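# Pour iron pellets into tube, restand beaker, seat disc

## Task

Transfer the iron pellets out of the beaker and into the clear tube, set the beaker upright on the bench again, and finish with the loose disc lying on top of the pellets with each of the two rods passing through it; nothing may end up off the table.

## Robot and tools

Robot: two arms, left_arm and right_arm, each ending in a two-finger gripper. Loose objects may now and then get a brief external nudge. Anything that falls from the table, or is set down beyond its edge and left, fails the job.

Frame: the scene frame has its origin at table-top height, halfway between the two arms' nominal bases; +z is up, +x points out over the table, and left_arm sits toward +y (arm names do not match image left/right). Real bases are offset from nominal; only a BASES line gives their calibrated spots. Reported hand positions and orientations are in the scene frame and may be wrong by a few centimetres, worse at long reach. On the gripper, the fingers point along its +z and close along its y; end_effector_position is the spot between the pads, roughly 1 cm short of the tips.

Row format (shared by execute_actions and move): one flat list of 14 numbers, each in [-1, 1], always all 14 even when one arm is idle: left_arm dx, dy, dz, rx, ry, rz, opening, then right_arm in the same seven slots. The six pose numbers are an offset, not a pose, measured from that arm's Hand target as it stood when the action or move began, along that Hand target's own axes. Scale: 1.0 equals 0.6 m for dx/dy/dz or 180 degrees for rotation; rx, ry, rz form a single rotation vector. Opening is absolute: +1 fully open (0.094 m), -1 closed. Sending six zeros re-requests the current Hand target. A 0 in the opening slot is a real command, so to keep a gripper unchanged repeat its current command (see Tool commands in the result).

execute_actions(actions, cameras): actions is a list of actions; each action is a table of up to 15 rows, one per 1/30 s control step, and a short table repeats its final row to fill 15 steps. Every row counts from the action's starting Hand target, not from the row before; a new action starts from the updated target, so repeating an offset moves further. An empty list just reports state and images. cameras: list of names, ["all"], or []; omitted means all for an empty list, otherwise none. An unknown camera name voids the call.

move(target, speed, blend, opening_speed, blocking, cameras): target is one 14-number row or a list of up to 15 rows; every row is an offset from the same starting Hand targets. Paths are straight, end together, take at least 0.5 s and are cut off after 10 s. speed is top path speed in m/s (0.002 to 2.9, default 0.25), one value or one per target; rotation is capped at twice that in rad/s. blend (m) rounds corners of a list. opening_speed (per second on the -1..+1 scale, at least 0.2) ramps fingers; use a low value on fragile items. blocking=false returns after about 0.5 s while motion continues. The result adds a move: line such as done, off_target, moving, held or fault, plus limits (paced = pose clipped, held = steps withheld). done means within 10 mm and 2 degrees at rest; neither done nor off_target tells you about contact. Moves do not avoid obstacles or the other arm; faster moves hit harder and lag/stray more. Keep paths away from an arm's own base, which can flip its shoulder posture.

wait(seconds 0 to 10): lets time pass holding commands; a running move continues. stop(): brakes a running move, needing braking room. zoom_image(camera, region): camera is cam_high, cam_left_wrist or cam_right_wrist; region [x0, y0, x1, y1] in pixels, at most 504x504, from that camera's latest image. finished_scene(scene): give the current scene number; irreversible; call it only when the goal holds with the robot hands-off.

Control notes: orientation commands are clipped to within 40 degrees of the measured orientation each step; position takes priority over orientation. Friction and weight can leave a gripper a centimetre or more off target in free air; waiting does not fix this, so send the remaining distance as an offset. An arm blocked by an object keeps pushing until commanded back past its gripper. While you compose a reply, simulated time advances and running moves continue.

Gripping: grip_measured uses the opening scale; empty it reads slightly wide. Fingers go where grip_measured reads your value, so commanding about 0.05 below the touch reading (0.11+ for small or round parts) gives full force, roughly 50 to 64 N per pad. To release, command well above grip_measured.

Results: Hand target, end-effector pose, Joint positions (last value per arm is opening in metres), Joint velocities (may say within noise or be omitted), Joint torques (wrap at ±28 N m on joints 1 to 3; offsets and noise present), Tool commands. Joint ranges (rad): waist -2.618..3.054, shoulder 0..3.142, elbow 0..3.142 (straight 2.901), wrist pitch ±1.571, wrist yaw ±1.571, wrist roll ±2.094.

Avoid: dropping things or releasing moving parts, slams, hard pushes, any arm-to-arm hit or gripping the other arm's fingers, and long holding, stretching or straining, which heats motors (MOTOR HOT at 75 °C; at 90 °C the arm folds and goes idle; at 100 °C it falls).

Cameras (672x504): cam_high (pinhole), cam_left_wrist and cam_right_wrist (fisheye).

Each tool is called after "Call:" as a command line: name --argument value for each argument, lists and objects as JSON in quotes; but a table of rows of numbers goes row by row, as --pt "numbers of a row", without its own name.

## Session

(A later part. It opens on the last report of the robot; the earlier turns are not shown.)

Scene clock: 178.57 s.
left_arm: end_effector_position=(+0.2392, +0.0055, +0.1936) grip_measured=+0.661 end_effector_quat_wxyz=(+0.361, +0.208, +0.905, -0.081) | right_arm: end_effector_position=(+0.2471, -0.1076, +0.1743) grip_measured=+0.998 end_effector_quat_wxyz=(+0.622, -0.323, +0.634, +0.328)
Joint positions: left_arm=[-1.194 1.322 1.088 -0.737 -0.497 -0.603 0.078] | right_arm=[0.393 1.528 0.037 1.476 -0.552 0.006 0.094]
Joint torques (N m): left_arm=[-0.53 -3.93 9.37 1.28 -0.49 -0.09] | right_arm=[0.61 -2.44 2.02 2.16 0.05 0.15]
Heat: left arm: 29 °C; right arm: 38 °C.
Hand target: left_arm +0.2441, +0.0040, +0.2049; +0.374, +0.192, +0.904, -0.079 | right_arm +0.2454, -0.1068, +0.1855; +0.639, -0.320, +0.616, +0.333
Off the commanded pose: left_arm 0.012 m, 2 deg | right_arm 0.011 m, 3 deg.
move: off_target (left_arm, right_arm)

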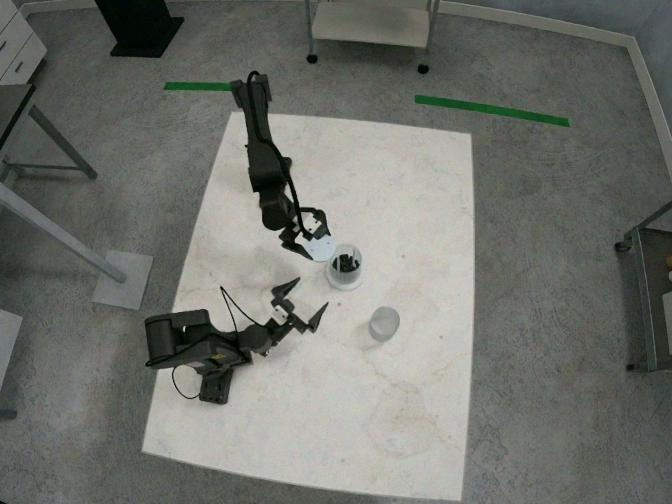

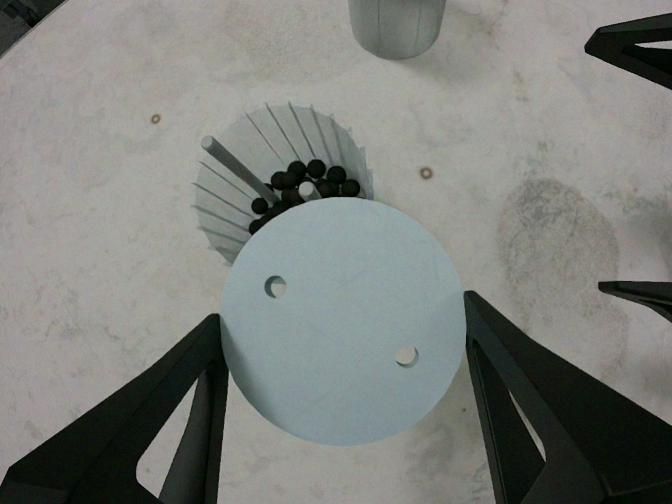

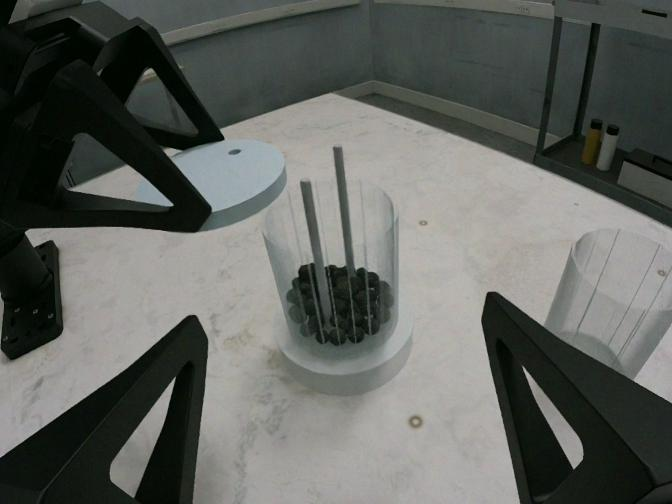

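Call:
zoom_image --camera "cam_left_wrist" --region '[190, 120, 340, 230]'

Call:
zoom_image --camera "cam_left_wrist" --region '[200, 180, 490, 470]'

Call:
zoom_image --camera "cam_right_wrist" --region '[100, 80, 420, 400]'

Scaled by 3.360 from the camera's 672x504 image, which has a finer 960x720 frame.

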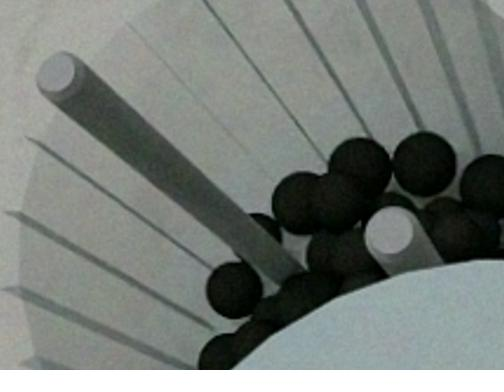

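Scaled by 1.738 from the camera's 672x504 image, which has a finer 960x720 frame.

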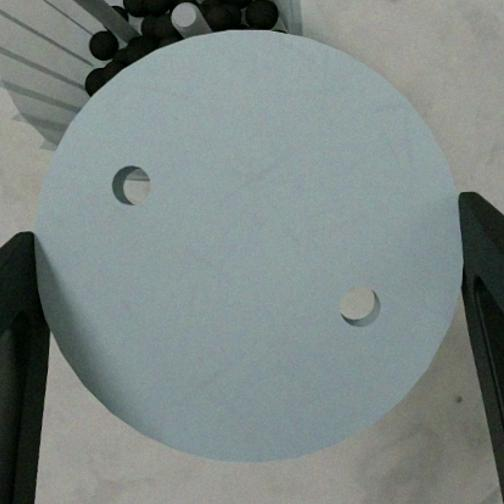

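Scaled by 1.575 from the camera's 672x504 image, which has a finer 960x720 frame.

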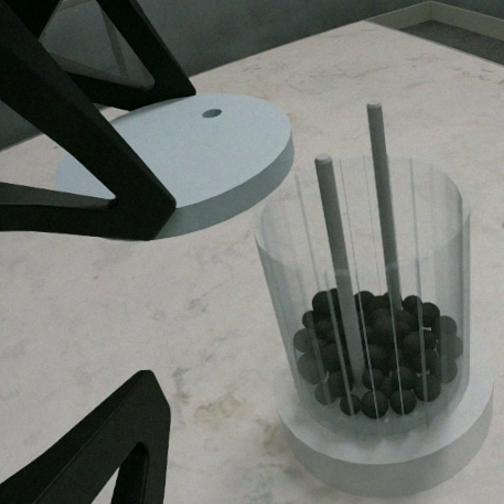

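Call:
move --target '[-0.0828,0.0437,0.0712,0,-0.004,0,0.5,0,0,0,0,0,0,1]' --speed 0.06 --cameras '["all"]'

Call:
zoom_image --camera "cam_left_wrist" --region '[200, 180, 490, 470]'

Call:
zoom_image --camera "cam_right_wrist" --region '[100, 80, 420, 400]'

Scene clock: 183.60 s.
left_arm: end_effector_position=(+0.3038, +0.0152, +0.1919) grip_measured=+0.661 end_effector_quat_wxyz=(+0.353, +0.197, +0.913, -0.059) | right_arm: end_effector_position=(+0.2471, -0.1076, +0.1743) grip_measured=+0.998 end_effector_quat_wxyz=(+0.622, -0.323, +0.634, +0.328)
Joint positions: left_arm=[-0.971 1.425 1.169 -0.679 -0.393 -0.431 0.078] | right_arm=[0.393 1.528 0.037 1.476 -0.552 0.006 0.094]
Joint torques (N m): left_arm=[0.42 -5.27 9.47 1.93 -0.17 0.09] | right_arm=[0.69 -2.52 2.02 2.15 0.02 0.16]
Heat: left arm: 29 °C; right arm: 38 °C.
Hand target: left_arm +0.3145, +0.0014, +0.2098; +0.380, +0.192, +0.901, -0.080 | right_arm +0.2454, -0.1068, +0.1855; +0.639, -0.320, +0.616, +0.333
Off the commanded pose: left_arm 0.025 m, 4 deg | right_arm 0.011 m, 3 deg.
move: off_target (left_arm, right_arm)

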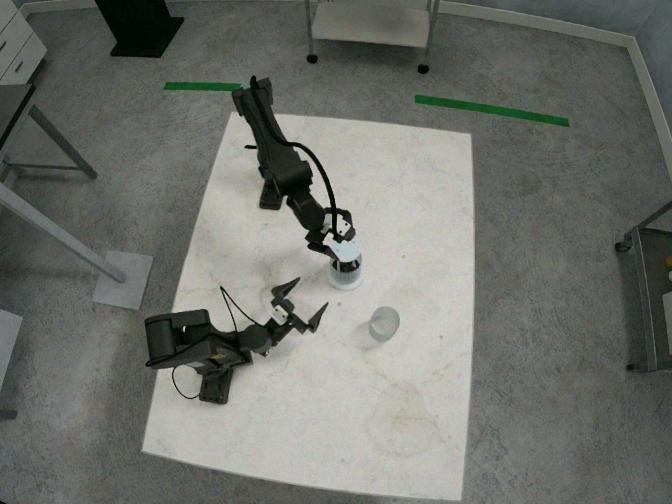

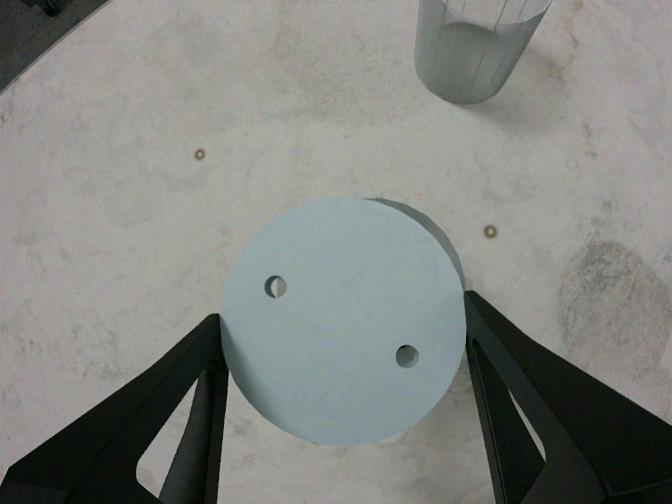

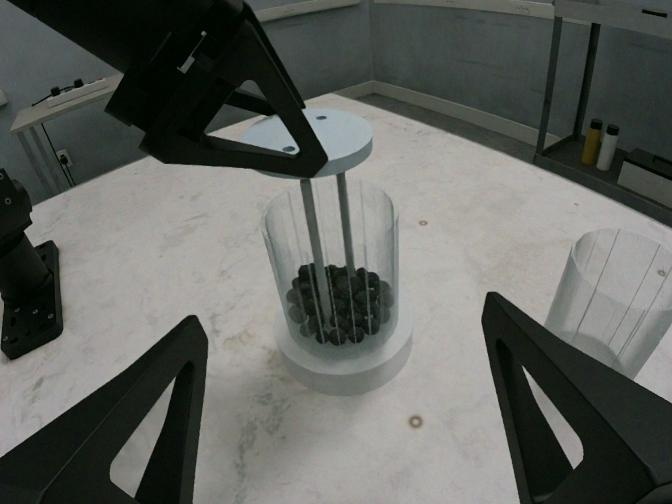

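Scaled by 1.738 from the camera's 672x504 image, which has a finer 960x720 frame.

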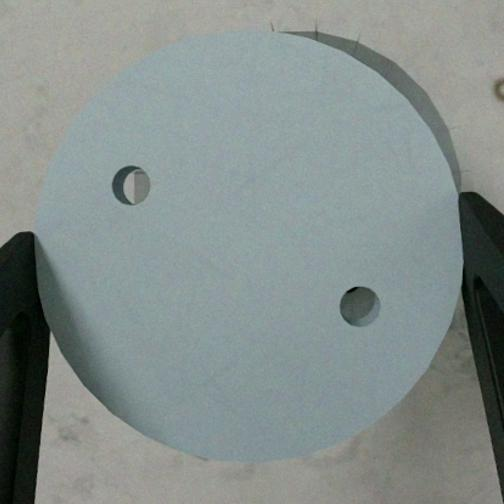

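Scaled by 1.575 from the camera's 672x504 image, which has a finer 960x720 frame.

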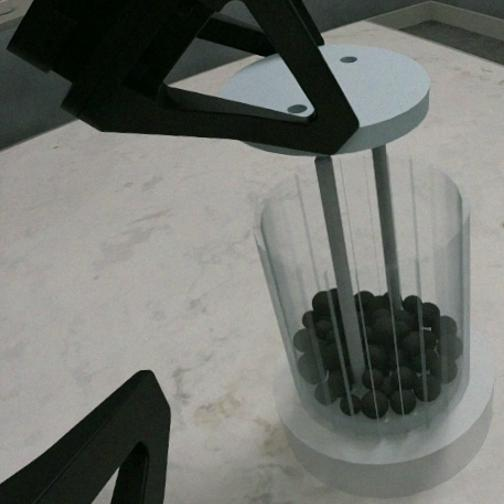

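Call:
move --target '[-0.0167,-0.0147,0.0073,0.0153,-0.0128,0.0053,0.5,0,0,0,0,0,0,1]' --speed 0.06 --cameras '["all"]'

Call:
zoom_image --camera "cam_left_wrist" --region '[200, 180, 490, 470]'

Call:
zoom_image --camera "cam_right_wrist" --region '[100, 80, 420, 400]'

Scene clock: 185.97 s.
left_arm: end_effector_position=(+0.3078, -0.0015, +0.1986) grip_measured=+0.661 end_effector_quat_wxyz=(+0.369, +0.215, +0.900, -0.086) | right_arm: end_effector_position=(+0.2471, -0.1076, +0.1743) grip_measured=+0.998 end_effector_quat_wxyz=(+0.622, -0.323, +0.634, +0.328)
Joint positions: left_arm=[-0.971 1.433 1.169 -0.602 -0.357 -0.385 0.078] | right_arm=[0.393 1.528 0.037 1.476 -0.552 0.006 0.094]
Joint torques (N m): left_arm=[0.76 -5.08 8.68 2.06 -0.11 0.01] | right_arm=[0.59 -2.56 1.95 2.15 0.05 0.2]
Heat: left arm: 29 °C; right arm: 38 °C.
Hand target: left_arm +0.3201, -0.0108, +0.2139; +0.394, +0.206, +0.890, -0.103 | right_arm +0.2454, -0.1068, +0.1855; +0.639, -0.320, +0.616, +0.333
Off the commanded pose: left_arm 0.022 m, 4 deg | right_arm 0.011 m, 3 deg.
move: off_target (left_arm, right_arm)

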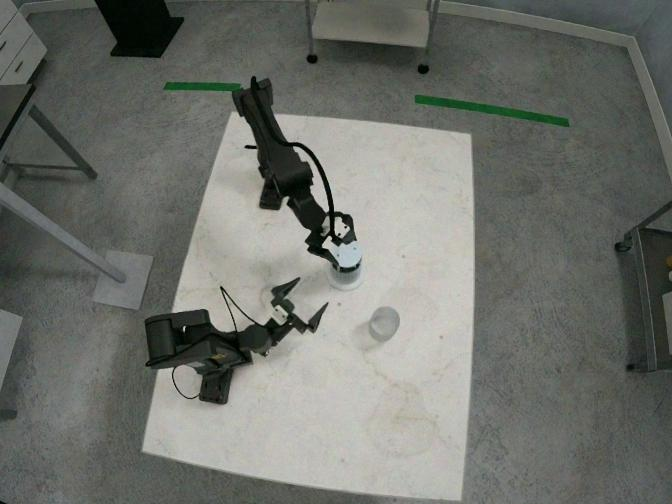

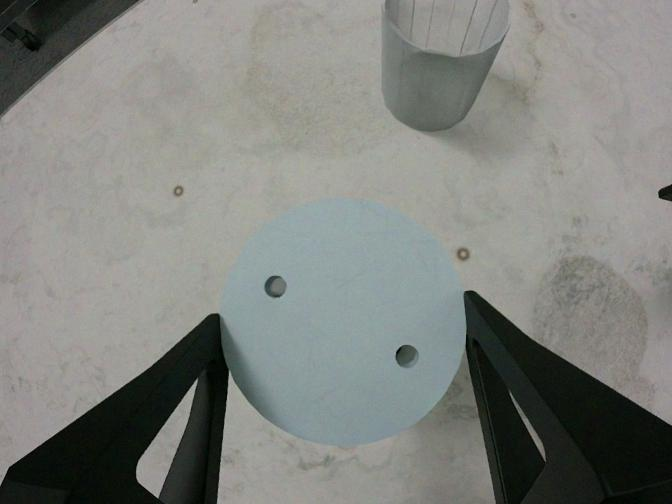

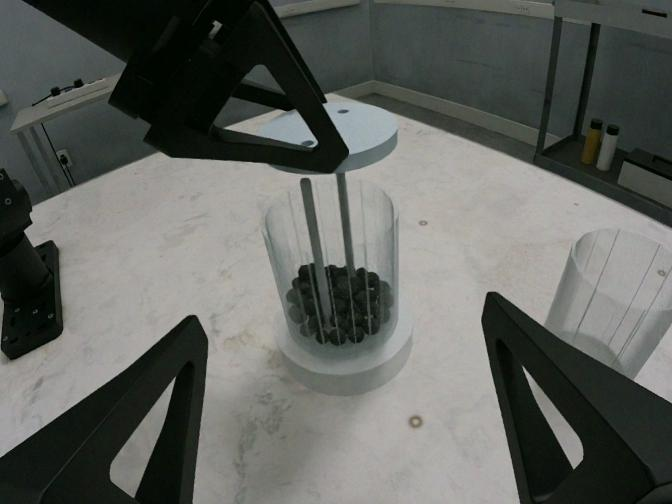

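Scaled by 1.738 from the camera's 672x504 image, which has a finer 960x720 frame.

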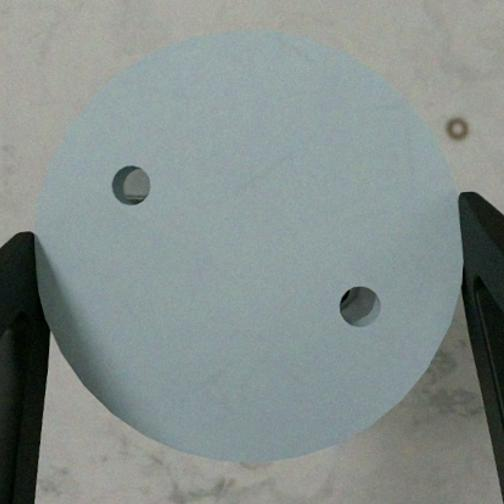

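Scaled by 1.575 from the camera's 672x504 image, which has a finer 960x720 frame.

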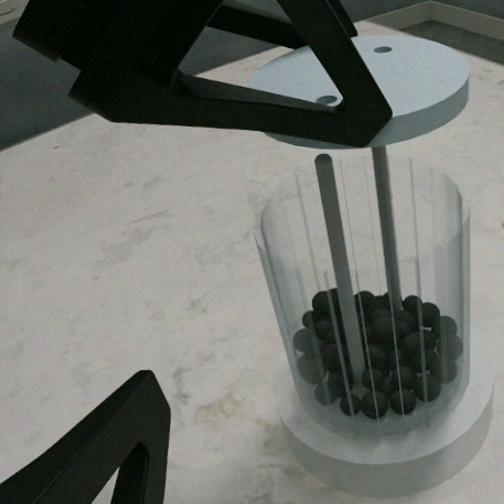

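Call:
zoom_image --camera "cam_left_wrist" --region '[260, 270, 292, 302]'

Call:
zoom_image --camera "cam_left_wrist" --region '[391, 340, 423, 372]'

Call:
zoom_image --camera "cam_right_wrist" --region '[260, 80, 420, 220]'

Scaled by 15.750 from the camera's 672x504 image, which has a finer 960x720 frame.

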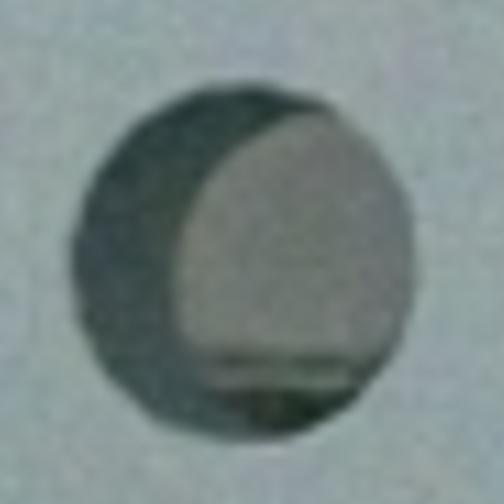

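Scaled by 15.750 from the camera's 672x504 image, which has a finer 960x720 frame.

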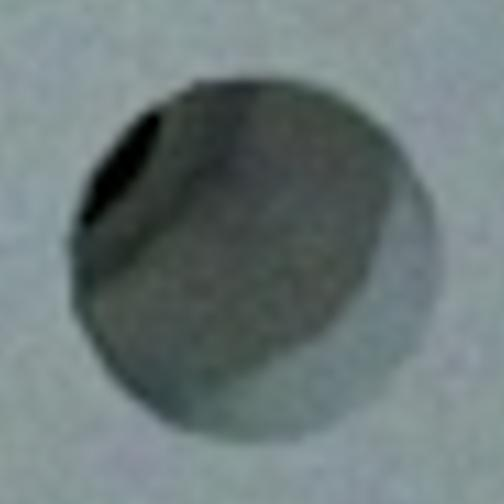

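Scaled by 3.150 from the camera's 672x504 image, which has a finer 960x720 frame.

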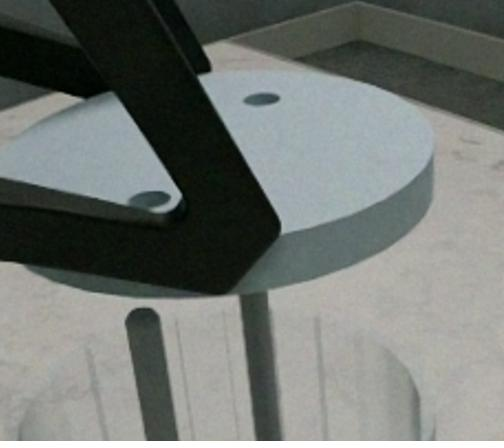

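Call:
move --target '[0.0077,0.009,-0.0015,0,0,0,0.5,0,0,0,0,0,0,1]' --speed 0.05 --cameras '["all"]'

Call:
zoom_image --camera "cam_left_wrist" --region '[200, 180, 490, 470]'

Call:
zoom_image --camera "cam_right_wrist" --region '[260, 80, 420, 220]'

Scene clock: 190.47 s.
left_arm: end_effector_position=(+0.3108, -0.0003, +0.1981) grip_measured=+0.661 end_effector_quat_wxyz=(+0.370, +0.214, +0.900, -0.087) | right_arm: end_effector_position=(+0.2471, -0.1076, +0.1743) grip_measured=+0.998 end_effector_quat_wxyz=(+0.621, -0.323, +0.634, +0.328)
Joint positions: left_arm=[-0.96 1.433 1.164 -0.591 -0.351 -0.378 0.078] | right_arm=[0.393 1.528 0.037 1.476 -0.552 0.007 0.094]
Joint torques (N m): left_arm=[0.69 -6.75 6.6 2.02 -0.11 0.09] | right_arm=[0.7 -2.66 2 2.18 0.04 0.15]
Heat: left arm: 30 °C; right arm: 38 °C.
Hand target: left_arm +0.3192, -0.0043, +0.2110; +0.394, +0.206, +0.890, -0.103 | right_arm +0.2454, -0.1068, +0.1855; +0.639, -0.320, +0.616, +0.333
Off the commanded pose: left_arm 0.016 m, 4 deg | right_arm 0.011 m, 3 deg.
move: off_target (left_arm, right_arm)

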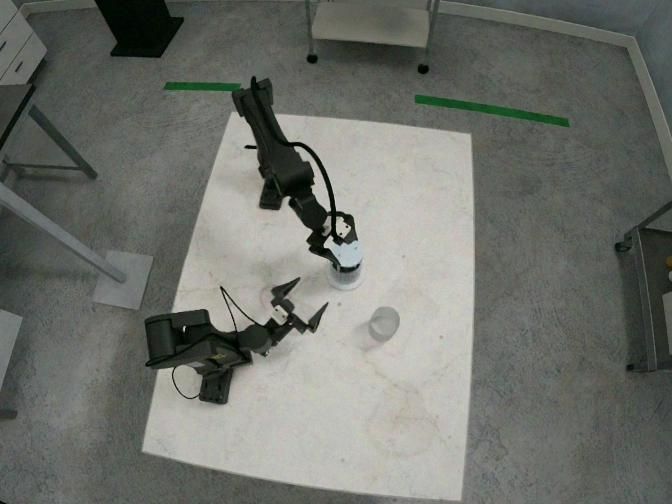

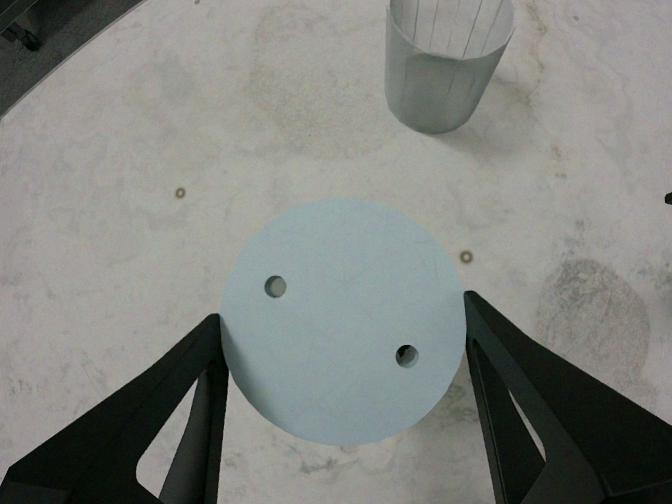

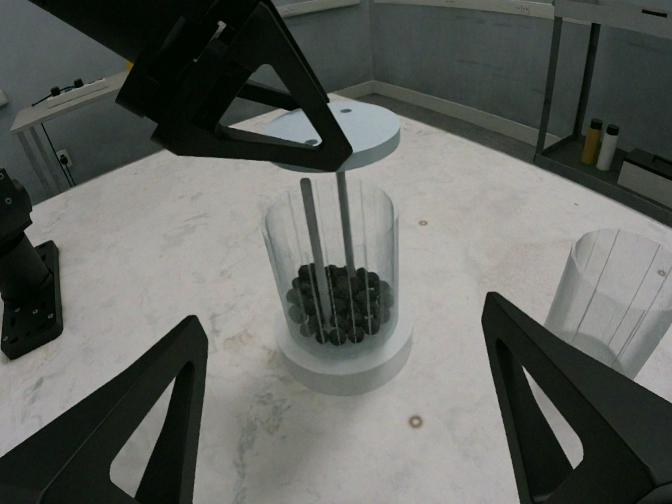

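Scaled by 1.738 from the camera's 672x504 image, which has a finer 960x720 frame.

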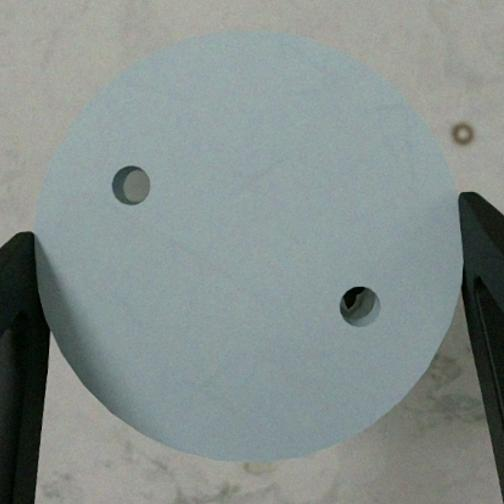

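Scaled by 3.150 from the camera's 672x504 image, which has a finer 960x720 frame.

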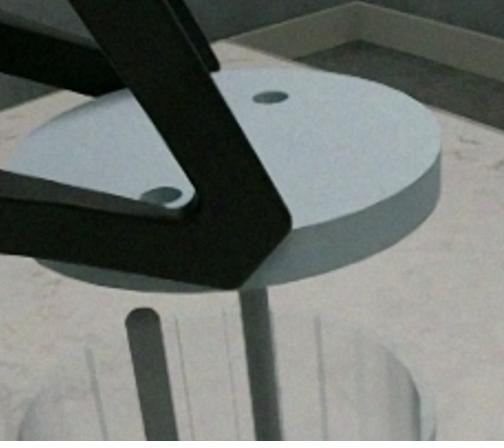

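Call:
move --target '[0.009,0.0048,-0.0052,0,0,0,0.5,0,0,0,0,0,0,1]' --speed 0.05 --cameras '["cam_left_wrist","cam_right_wrist"]'

Call:
zoom_image --camera "cam_left_wrist" --region '[200, 180, 490, 470]'

Call:
zoom_image --camera "cam_right_wrist" --region '[260, 80, 420, 220]'

Scene clock: 192.23 s.
left_arm: end_effector_position=(+0.3080, +0.0039, +0.1867) grip_measured=+0.661 end_effector_quat_wxyz=(+0.361, +0.218, +0.903, -0.079) | right_arm: end_effector_position=(+0.2471, -0.1076, +0.1743) grip_measured=+0.998 end_effector_quat_wxyz=(+0.621, -0.323, +0.634, +0.328)
Joint positions: left_arm=[-0.96 1.433 1.135 -0.588 -0.351 -0.378 0.078] | right_arm=[0.393 1.528 0.037 1.476 -0.552 0.007 0.094]
Joint torques (N m): left_arm=[0.53 -9.42 6.43 1.99 -0.15 0.05] | right_arm=[0.62 -2.48 2.09 2.13 0.04 0.18]
Heat: left arm: 30 °C; right arm: 38 °C.
Hand target: left_arm +0.3151, +0.0009, +0.2090; +0.394, +0.206, +0.890, -0.103 | right_arm +0.2454, -0.1068, +0.1855; +0.639, -0.320, +0.616, +0.333
Off the commanded pose: left_arm 0.024 m, 5 deg | right_arm 0.011 m, 3 deg.
move: off_target (left_arm, right_arm)
Images, in order (width x height): cam_left_wrist 672x504, cam_right_wrist 672x504.

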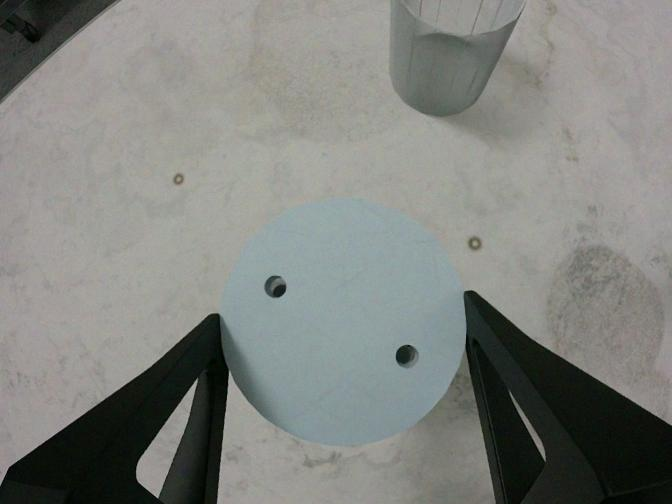

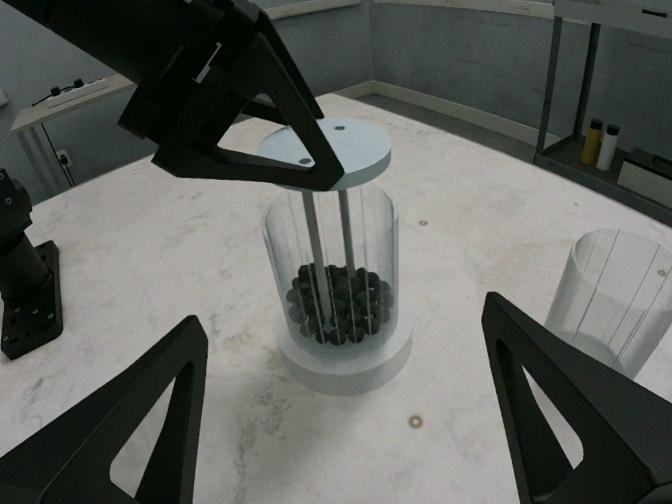

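Scaled by 1.738 from the camera's 672x504 image, which has a finer 960x720 frame.

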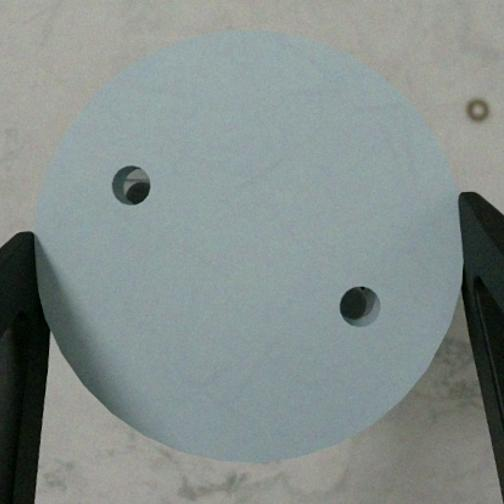

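Scaled by 3.150 from the camera's 672x504 image, which has a finer 960x720 frame.

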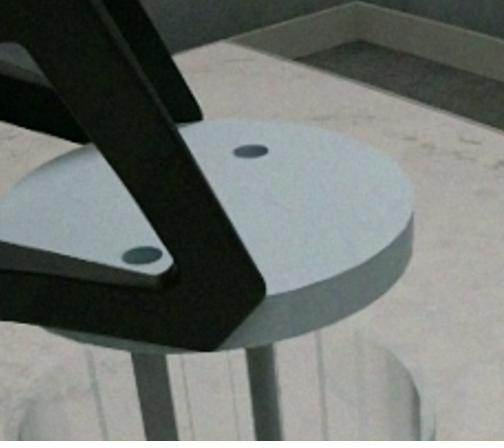

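Call:
zoom_image --camera "cam_left_wrist" --region '[260, 270, 292, 302]'

Call:
zoom_image --camera "cam_left_wrist" --region '[391, 340, 423, 372]'

Scaled by 15.750 from the camera's 672x504 image, which has a finer 960x720 frame.

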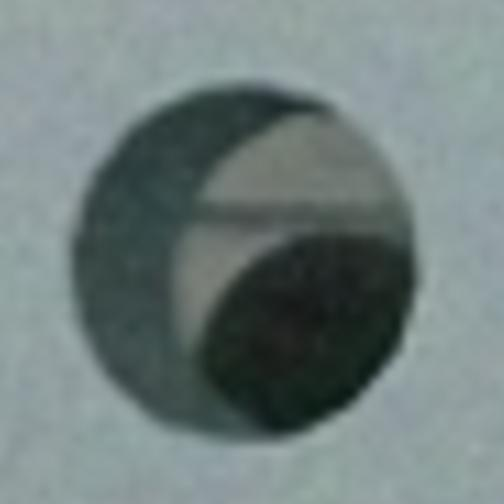

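Scaled by 15.750 from the camera's 672x504 image, which has a finer 960x720 frame.

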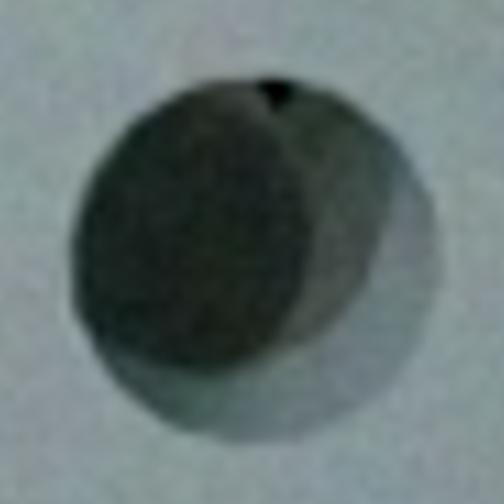

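Call:
move --target '[0.0074,0,0.0067,0,0,0,0.5,0,0,0,0,0,0,1]' --speed 0.03 --cameras '["cam_left_wrist","cam_right_wrist"]'

Call:
zoom_image --camera "cam_left_wrist" --region '[200, 180, 490, 470]'

Call:
zoom_image --camera "cam_right_wrist" --region '[260, 80, 420, 220]'

Scene clock: 195.27 s.
left_arm: end_effector_position=(+0.3079, +0.0041, +0.1834) grip_measured=+0.661 end_effector_quat_wxyz=(+0.363, +0.221, +0.902, -0.079) | right_arm: end_effector_position=(+0.2471, -0.1076, +0.1743) grip_measured=+0.998 end_effector_quat_wxyz=(+0.621, -0.323, +0.634, +0.328)
Joint positions: left_arm=[-0.96 1.43 1.117 -0.568 -0.351 -0.368 0.078] | right_arm=[0.393 1.528 0.037 1.476 -0.552 0.007 0.094]
Joint torques (N m): left_arm=[0.57 -9.03 6.31 2.06 -0.17 0.05] | right_arm=[0.58 -2.47 1.98 2.16 0.01 0.13]
Heat: left arm: 31 °C; right arm: 39 °C.
Hand target: left_arm +0.3151, +0.0007, +0.2030; +0.394, +0.206, +0.890, -0.103 | right_arm +0.2454, -0.1068, +0.1855; +0.639, -0.320, +0.616, +0.333
Off the commanded pose: left_arm 0.021 m, 5 deg | right_arm 0.011 m, 3 deg.
move: off_target (left_arm, right_arm)
Images, in order (width x height): cam_left_wrist 672x504, cam_right_wrist 672x504.

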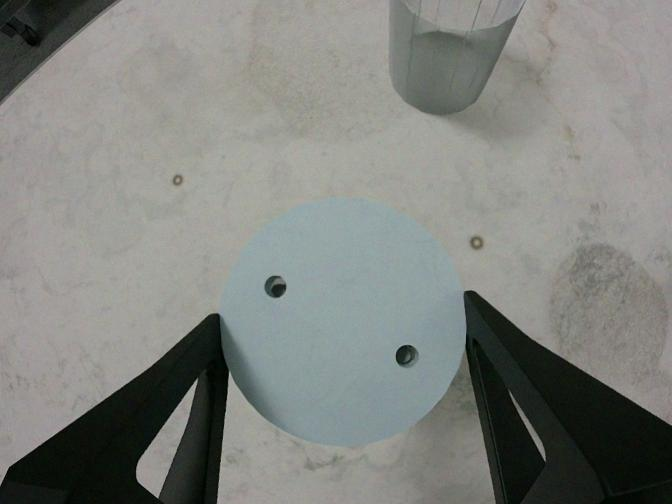

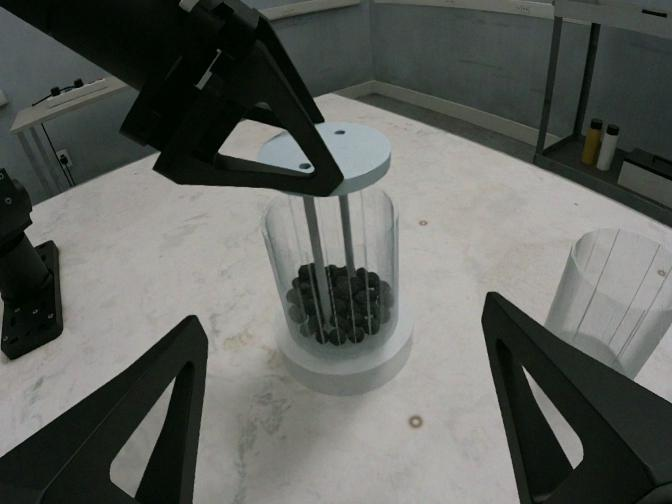

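Scaled by 1.738 from the camera's 672x504 image, which has a finer 960x720 frame.

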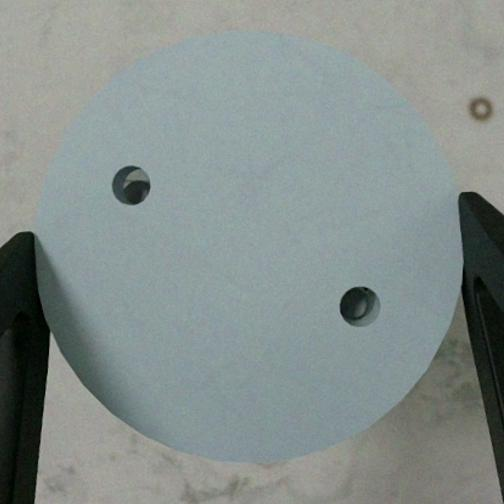

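Scaled by 3.150 from the camera's 672x504 image, which has a finer 960x720 frame.

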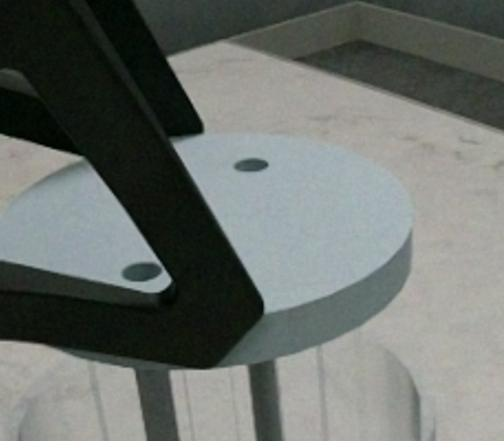

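Call:
zoom_image --camera "cam_left_wrist" --region '[260, 270, 292, 302]'

Call:
zoom_image --camera "cam_left_wrist" --region '[391, 340, 423, 372]'

Scaled by 15.750 from the camera's 672x504 image, which has a finer 960x720 frame.

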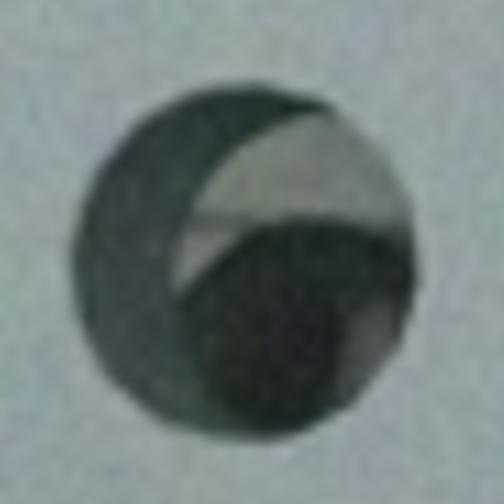

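Scaled by 15.750 from the camera's 672x504 image, which has a finer 960x720 frame.

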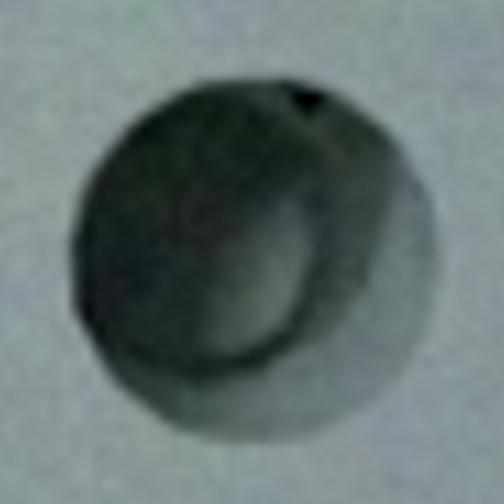

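Call:
move --target '[0.0099,0,0.0089,0,0,0,0.5,0,0,0,0,0,0,1]' --speed 0.03 --cameras '["cam_left_wrist","cam_right_wrist"]'

Call:
zoom_image --camera "cam_left_wrist" --region '[200, 180, 490, 470]'

Call:
zoom_image --camera "cam_right_wrist" --region '[260, 80, 420, 220]'

Scene clock: 197.37 s.
left_arm: end_effector_position=(+0.3093, +0.0019, +0.1841) grip_measured=+0.661 end_effector_quat_wxyz=(+0.373, +0.218, +0.898, -0.088) | right_arm: end_effector_position=(+0.2471, -0.1076, +0.1743) grip_measured=+0.998 end_effector_quat_wxyz=(+0.621, -0.323, +0.634, +0.328)
Joint positions: left_arm=[-0.96 1.421 1.094 -0.525 -0.351 -0.368 0.078] | right_arm=[0.393 1.528 0.037 1.476 -0.552 0.007 0.094]
Joint torques (N m): left_arm=[0.44 -7.79 5.75 1.94 -0.15 0.1] | right_arm=[0.68 -2.62 2.03 2.15 0.04 0.16]
Heat: left arm: 31 °C; right arm: 39 °C.
Hand target: left_arm +0.3150, +0.0006, +0.1950; +0.394, +0.206, +0.890, -0.103 | right_arm +0.2454, -0.1068, +0.1855; +0.639, -0.320, +0.616, +0.333
Off the commanded pose: left_arm 0.012 m, 3 deg | right_arm 0.011 m, 3 deg.
move: off_target (left_arm, right_arm)
Images, in order (width x height): cam_left_wrist 672x504, cam_right_wrist 672x504.

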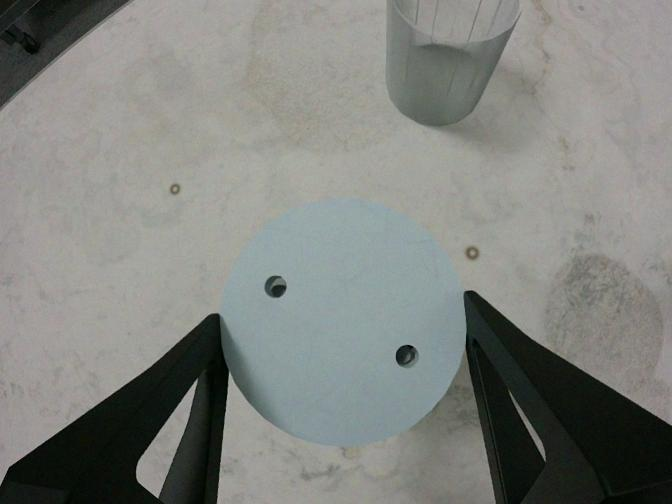

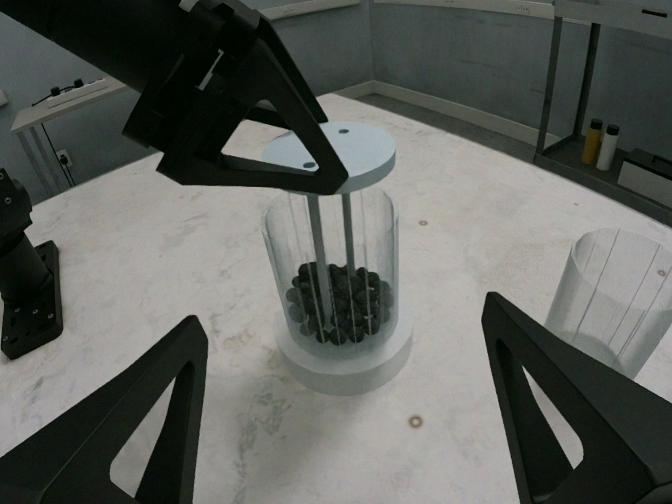

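Scaled by 1.738 from the camera's 672x504 image, which has a finer 960x720 frame.

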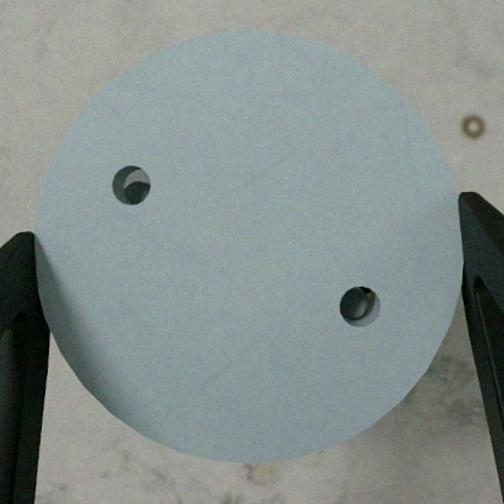

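Scaled by 3.150 from the camera's 672x504 image, which has a finer 960x720 frame.

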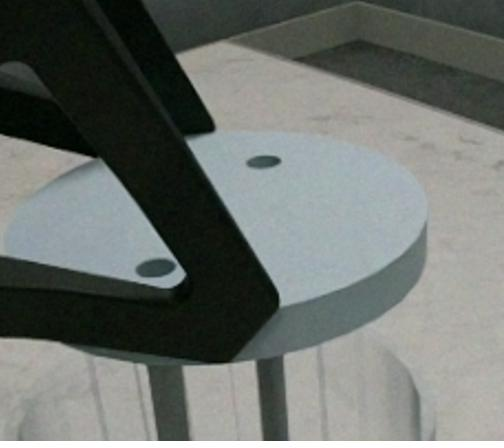

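Call:
zoom_image --camera "cam_left_wrist" --region '[260, 270, 292, 302]'

Call:
zoom_image --camera "cam_left_wrist" --region '[391, 340, 423, 372]'

Call:
zoom_image --camera "cam_right_wrist" --region '[250, 100, 430, 400]'

Scaled by 15.750 from the camera's 672x504 image, which has a finer 960x720 frame.

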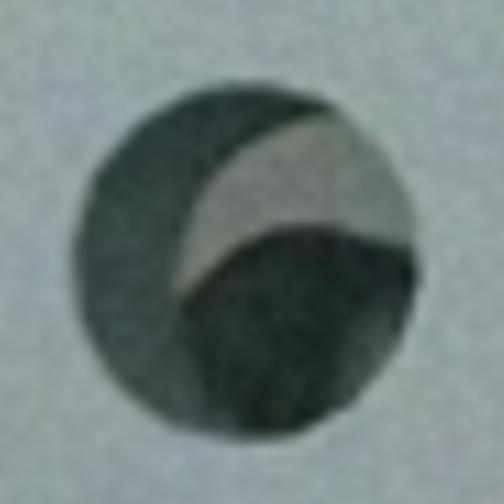

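Scaled by 15.750 from the camera's 672x504 image, which has a finer 960x720 frame.

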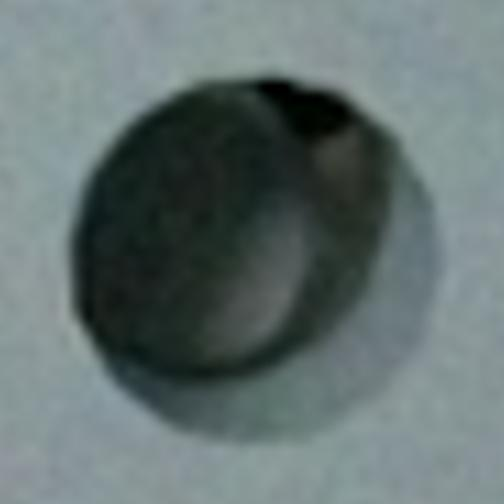

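Scaled by 1.680 from the camera's 672x504 image, which has a finer 960x720 frame.

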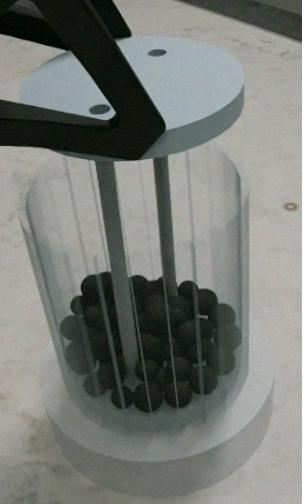

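Call:
move --target '[-0.016,0.0012,-0.0172,0,0,0,0.5,0,0,0,0,0,0,1]' --speed 0.04 --cameras '["cam_left_wrist","cam_right_wrist"]'

Call:
zoom_image --camera "cam_left_wrist" --region '[260, 270, 292, 302]'

Call:
zoom_image --camera "cam_left_wrist" --region '[391, 340, 423, 372]'

Call:
zoom_image --camera "cam_right_wrist" --region '[250, 100, 430, 400]'

Scene clock: 201.27 s.
left_arm: end_effector_position=(+0.3094, +0.0019, +0.1845) grip_measured=+0.661 end_effector_quat_wxyz=(+0.373, +0.218, +0.898, -0.088) | right_arm: end_effector_position=(+0.2471, -0.1076, +0.1743) grip_measured=+0.998 end_effector_quat_wxyz=(+0.621, -0.323, +0.634, +0.328)
Joint positions: left_arm=[-0.96 1.421 1.095 -0.527 -0.351 -0.368 0.078] | right_arm=[0.393 1.528 0.037 1.476 -0.552 0.007 0.094]
Joint torques (N m): left_arm=[0.51 -8.55 9.33 1.49 -0.12 0] | right_arm=[0.68 -2.54 1.98 2.17 0.05 0.14]
Heat: left arm: 31 °C; right arm: 39 °C.
Hand target: left_arm +0.3144, +0.0021, +0.2090; +0.394, +0.206, +0.890, -0.103 | right_arm +0.2454, -0.1068, +0.1855; +0.639, -0.320, +0.616, +0.333
Off the commanded pose: left_arm 0.025 m, 3 deg | right_arm 0.011 m, 3 deg.
move: off_target (left_arm, right_arm)
Images, in order (width x height): cam_left_wrist 672x504, cam_right_wrist 672x504.

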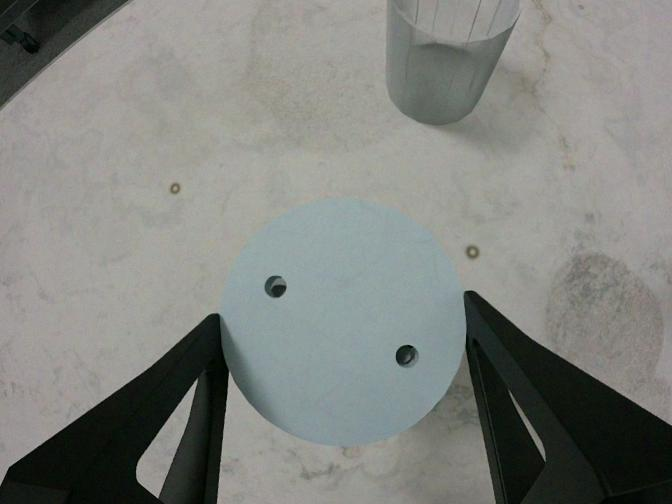

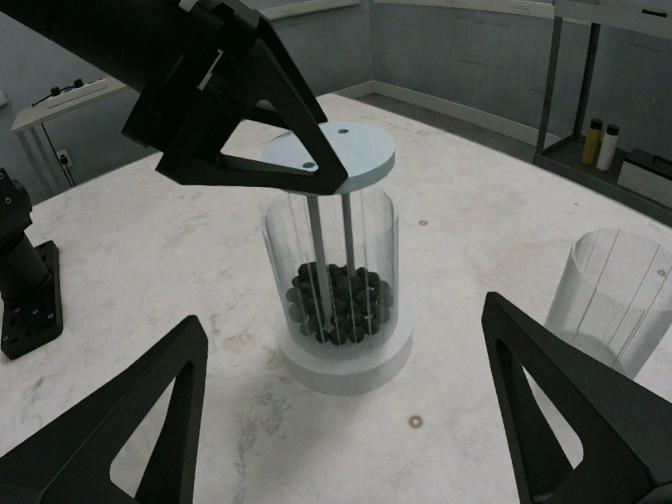

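Scaled by 15.750 from the camera's 672x504 image, which has a finer 960x720 frame.

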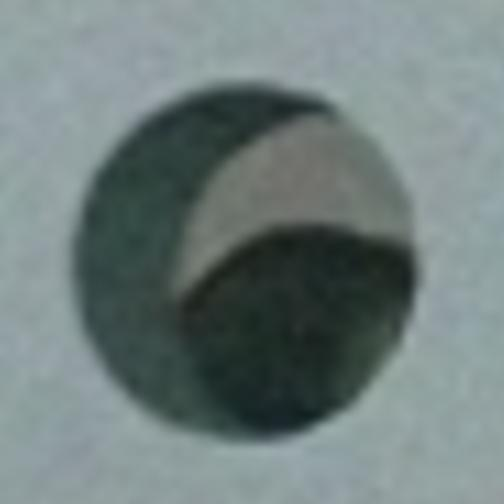

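Scaled by 15.750 from the camera's 672x504 image, which has a finer 960x720 frame.

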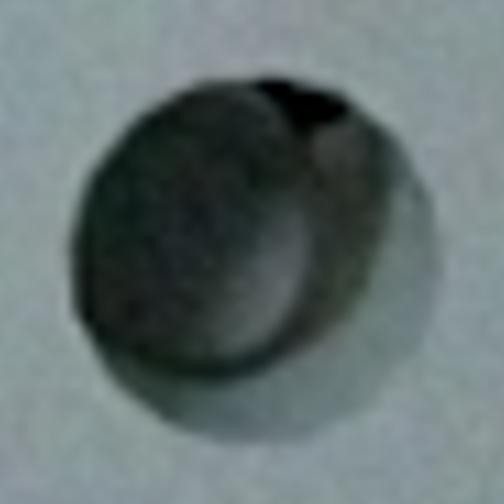

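Scaled by 1.680 from the camera's 672x504 image, which has a finer 960x720 frame.

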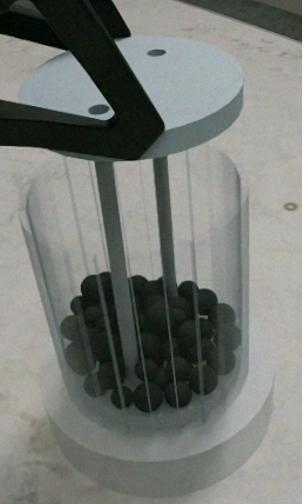

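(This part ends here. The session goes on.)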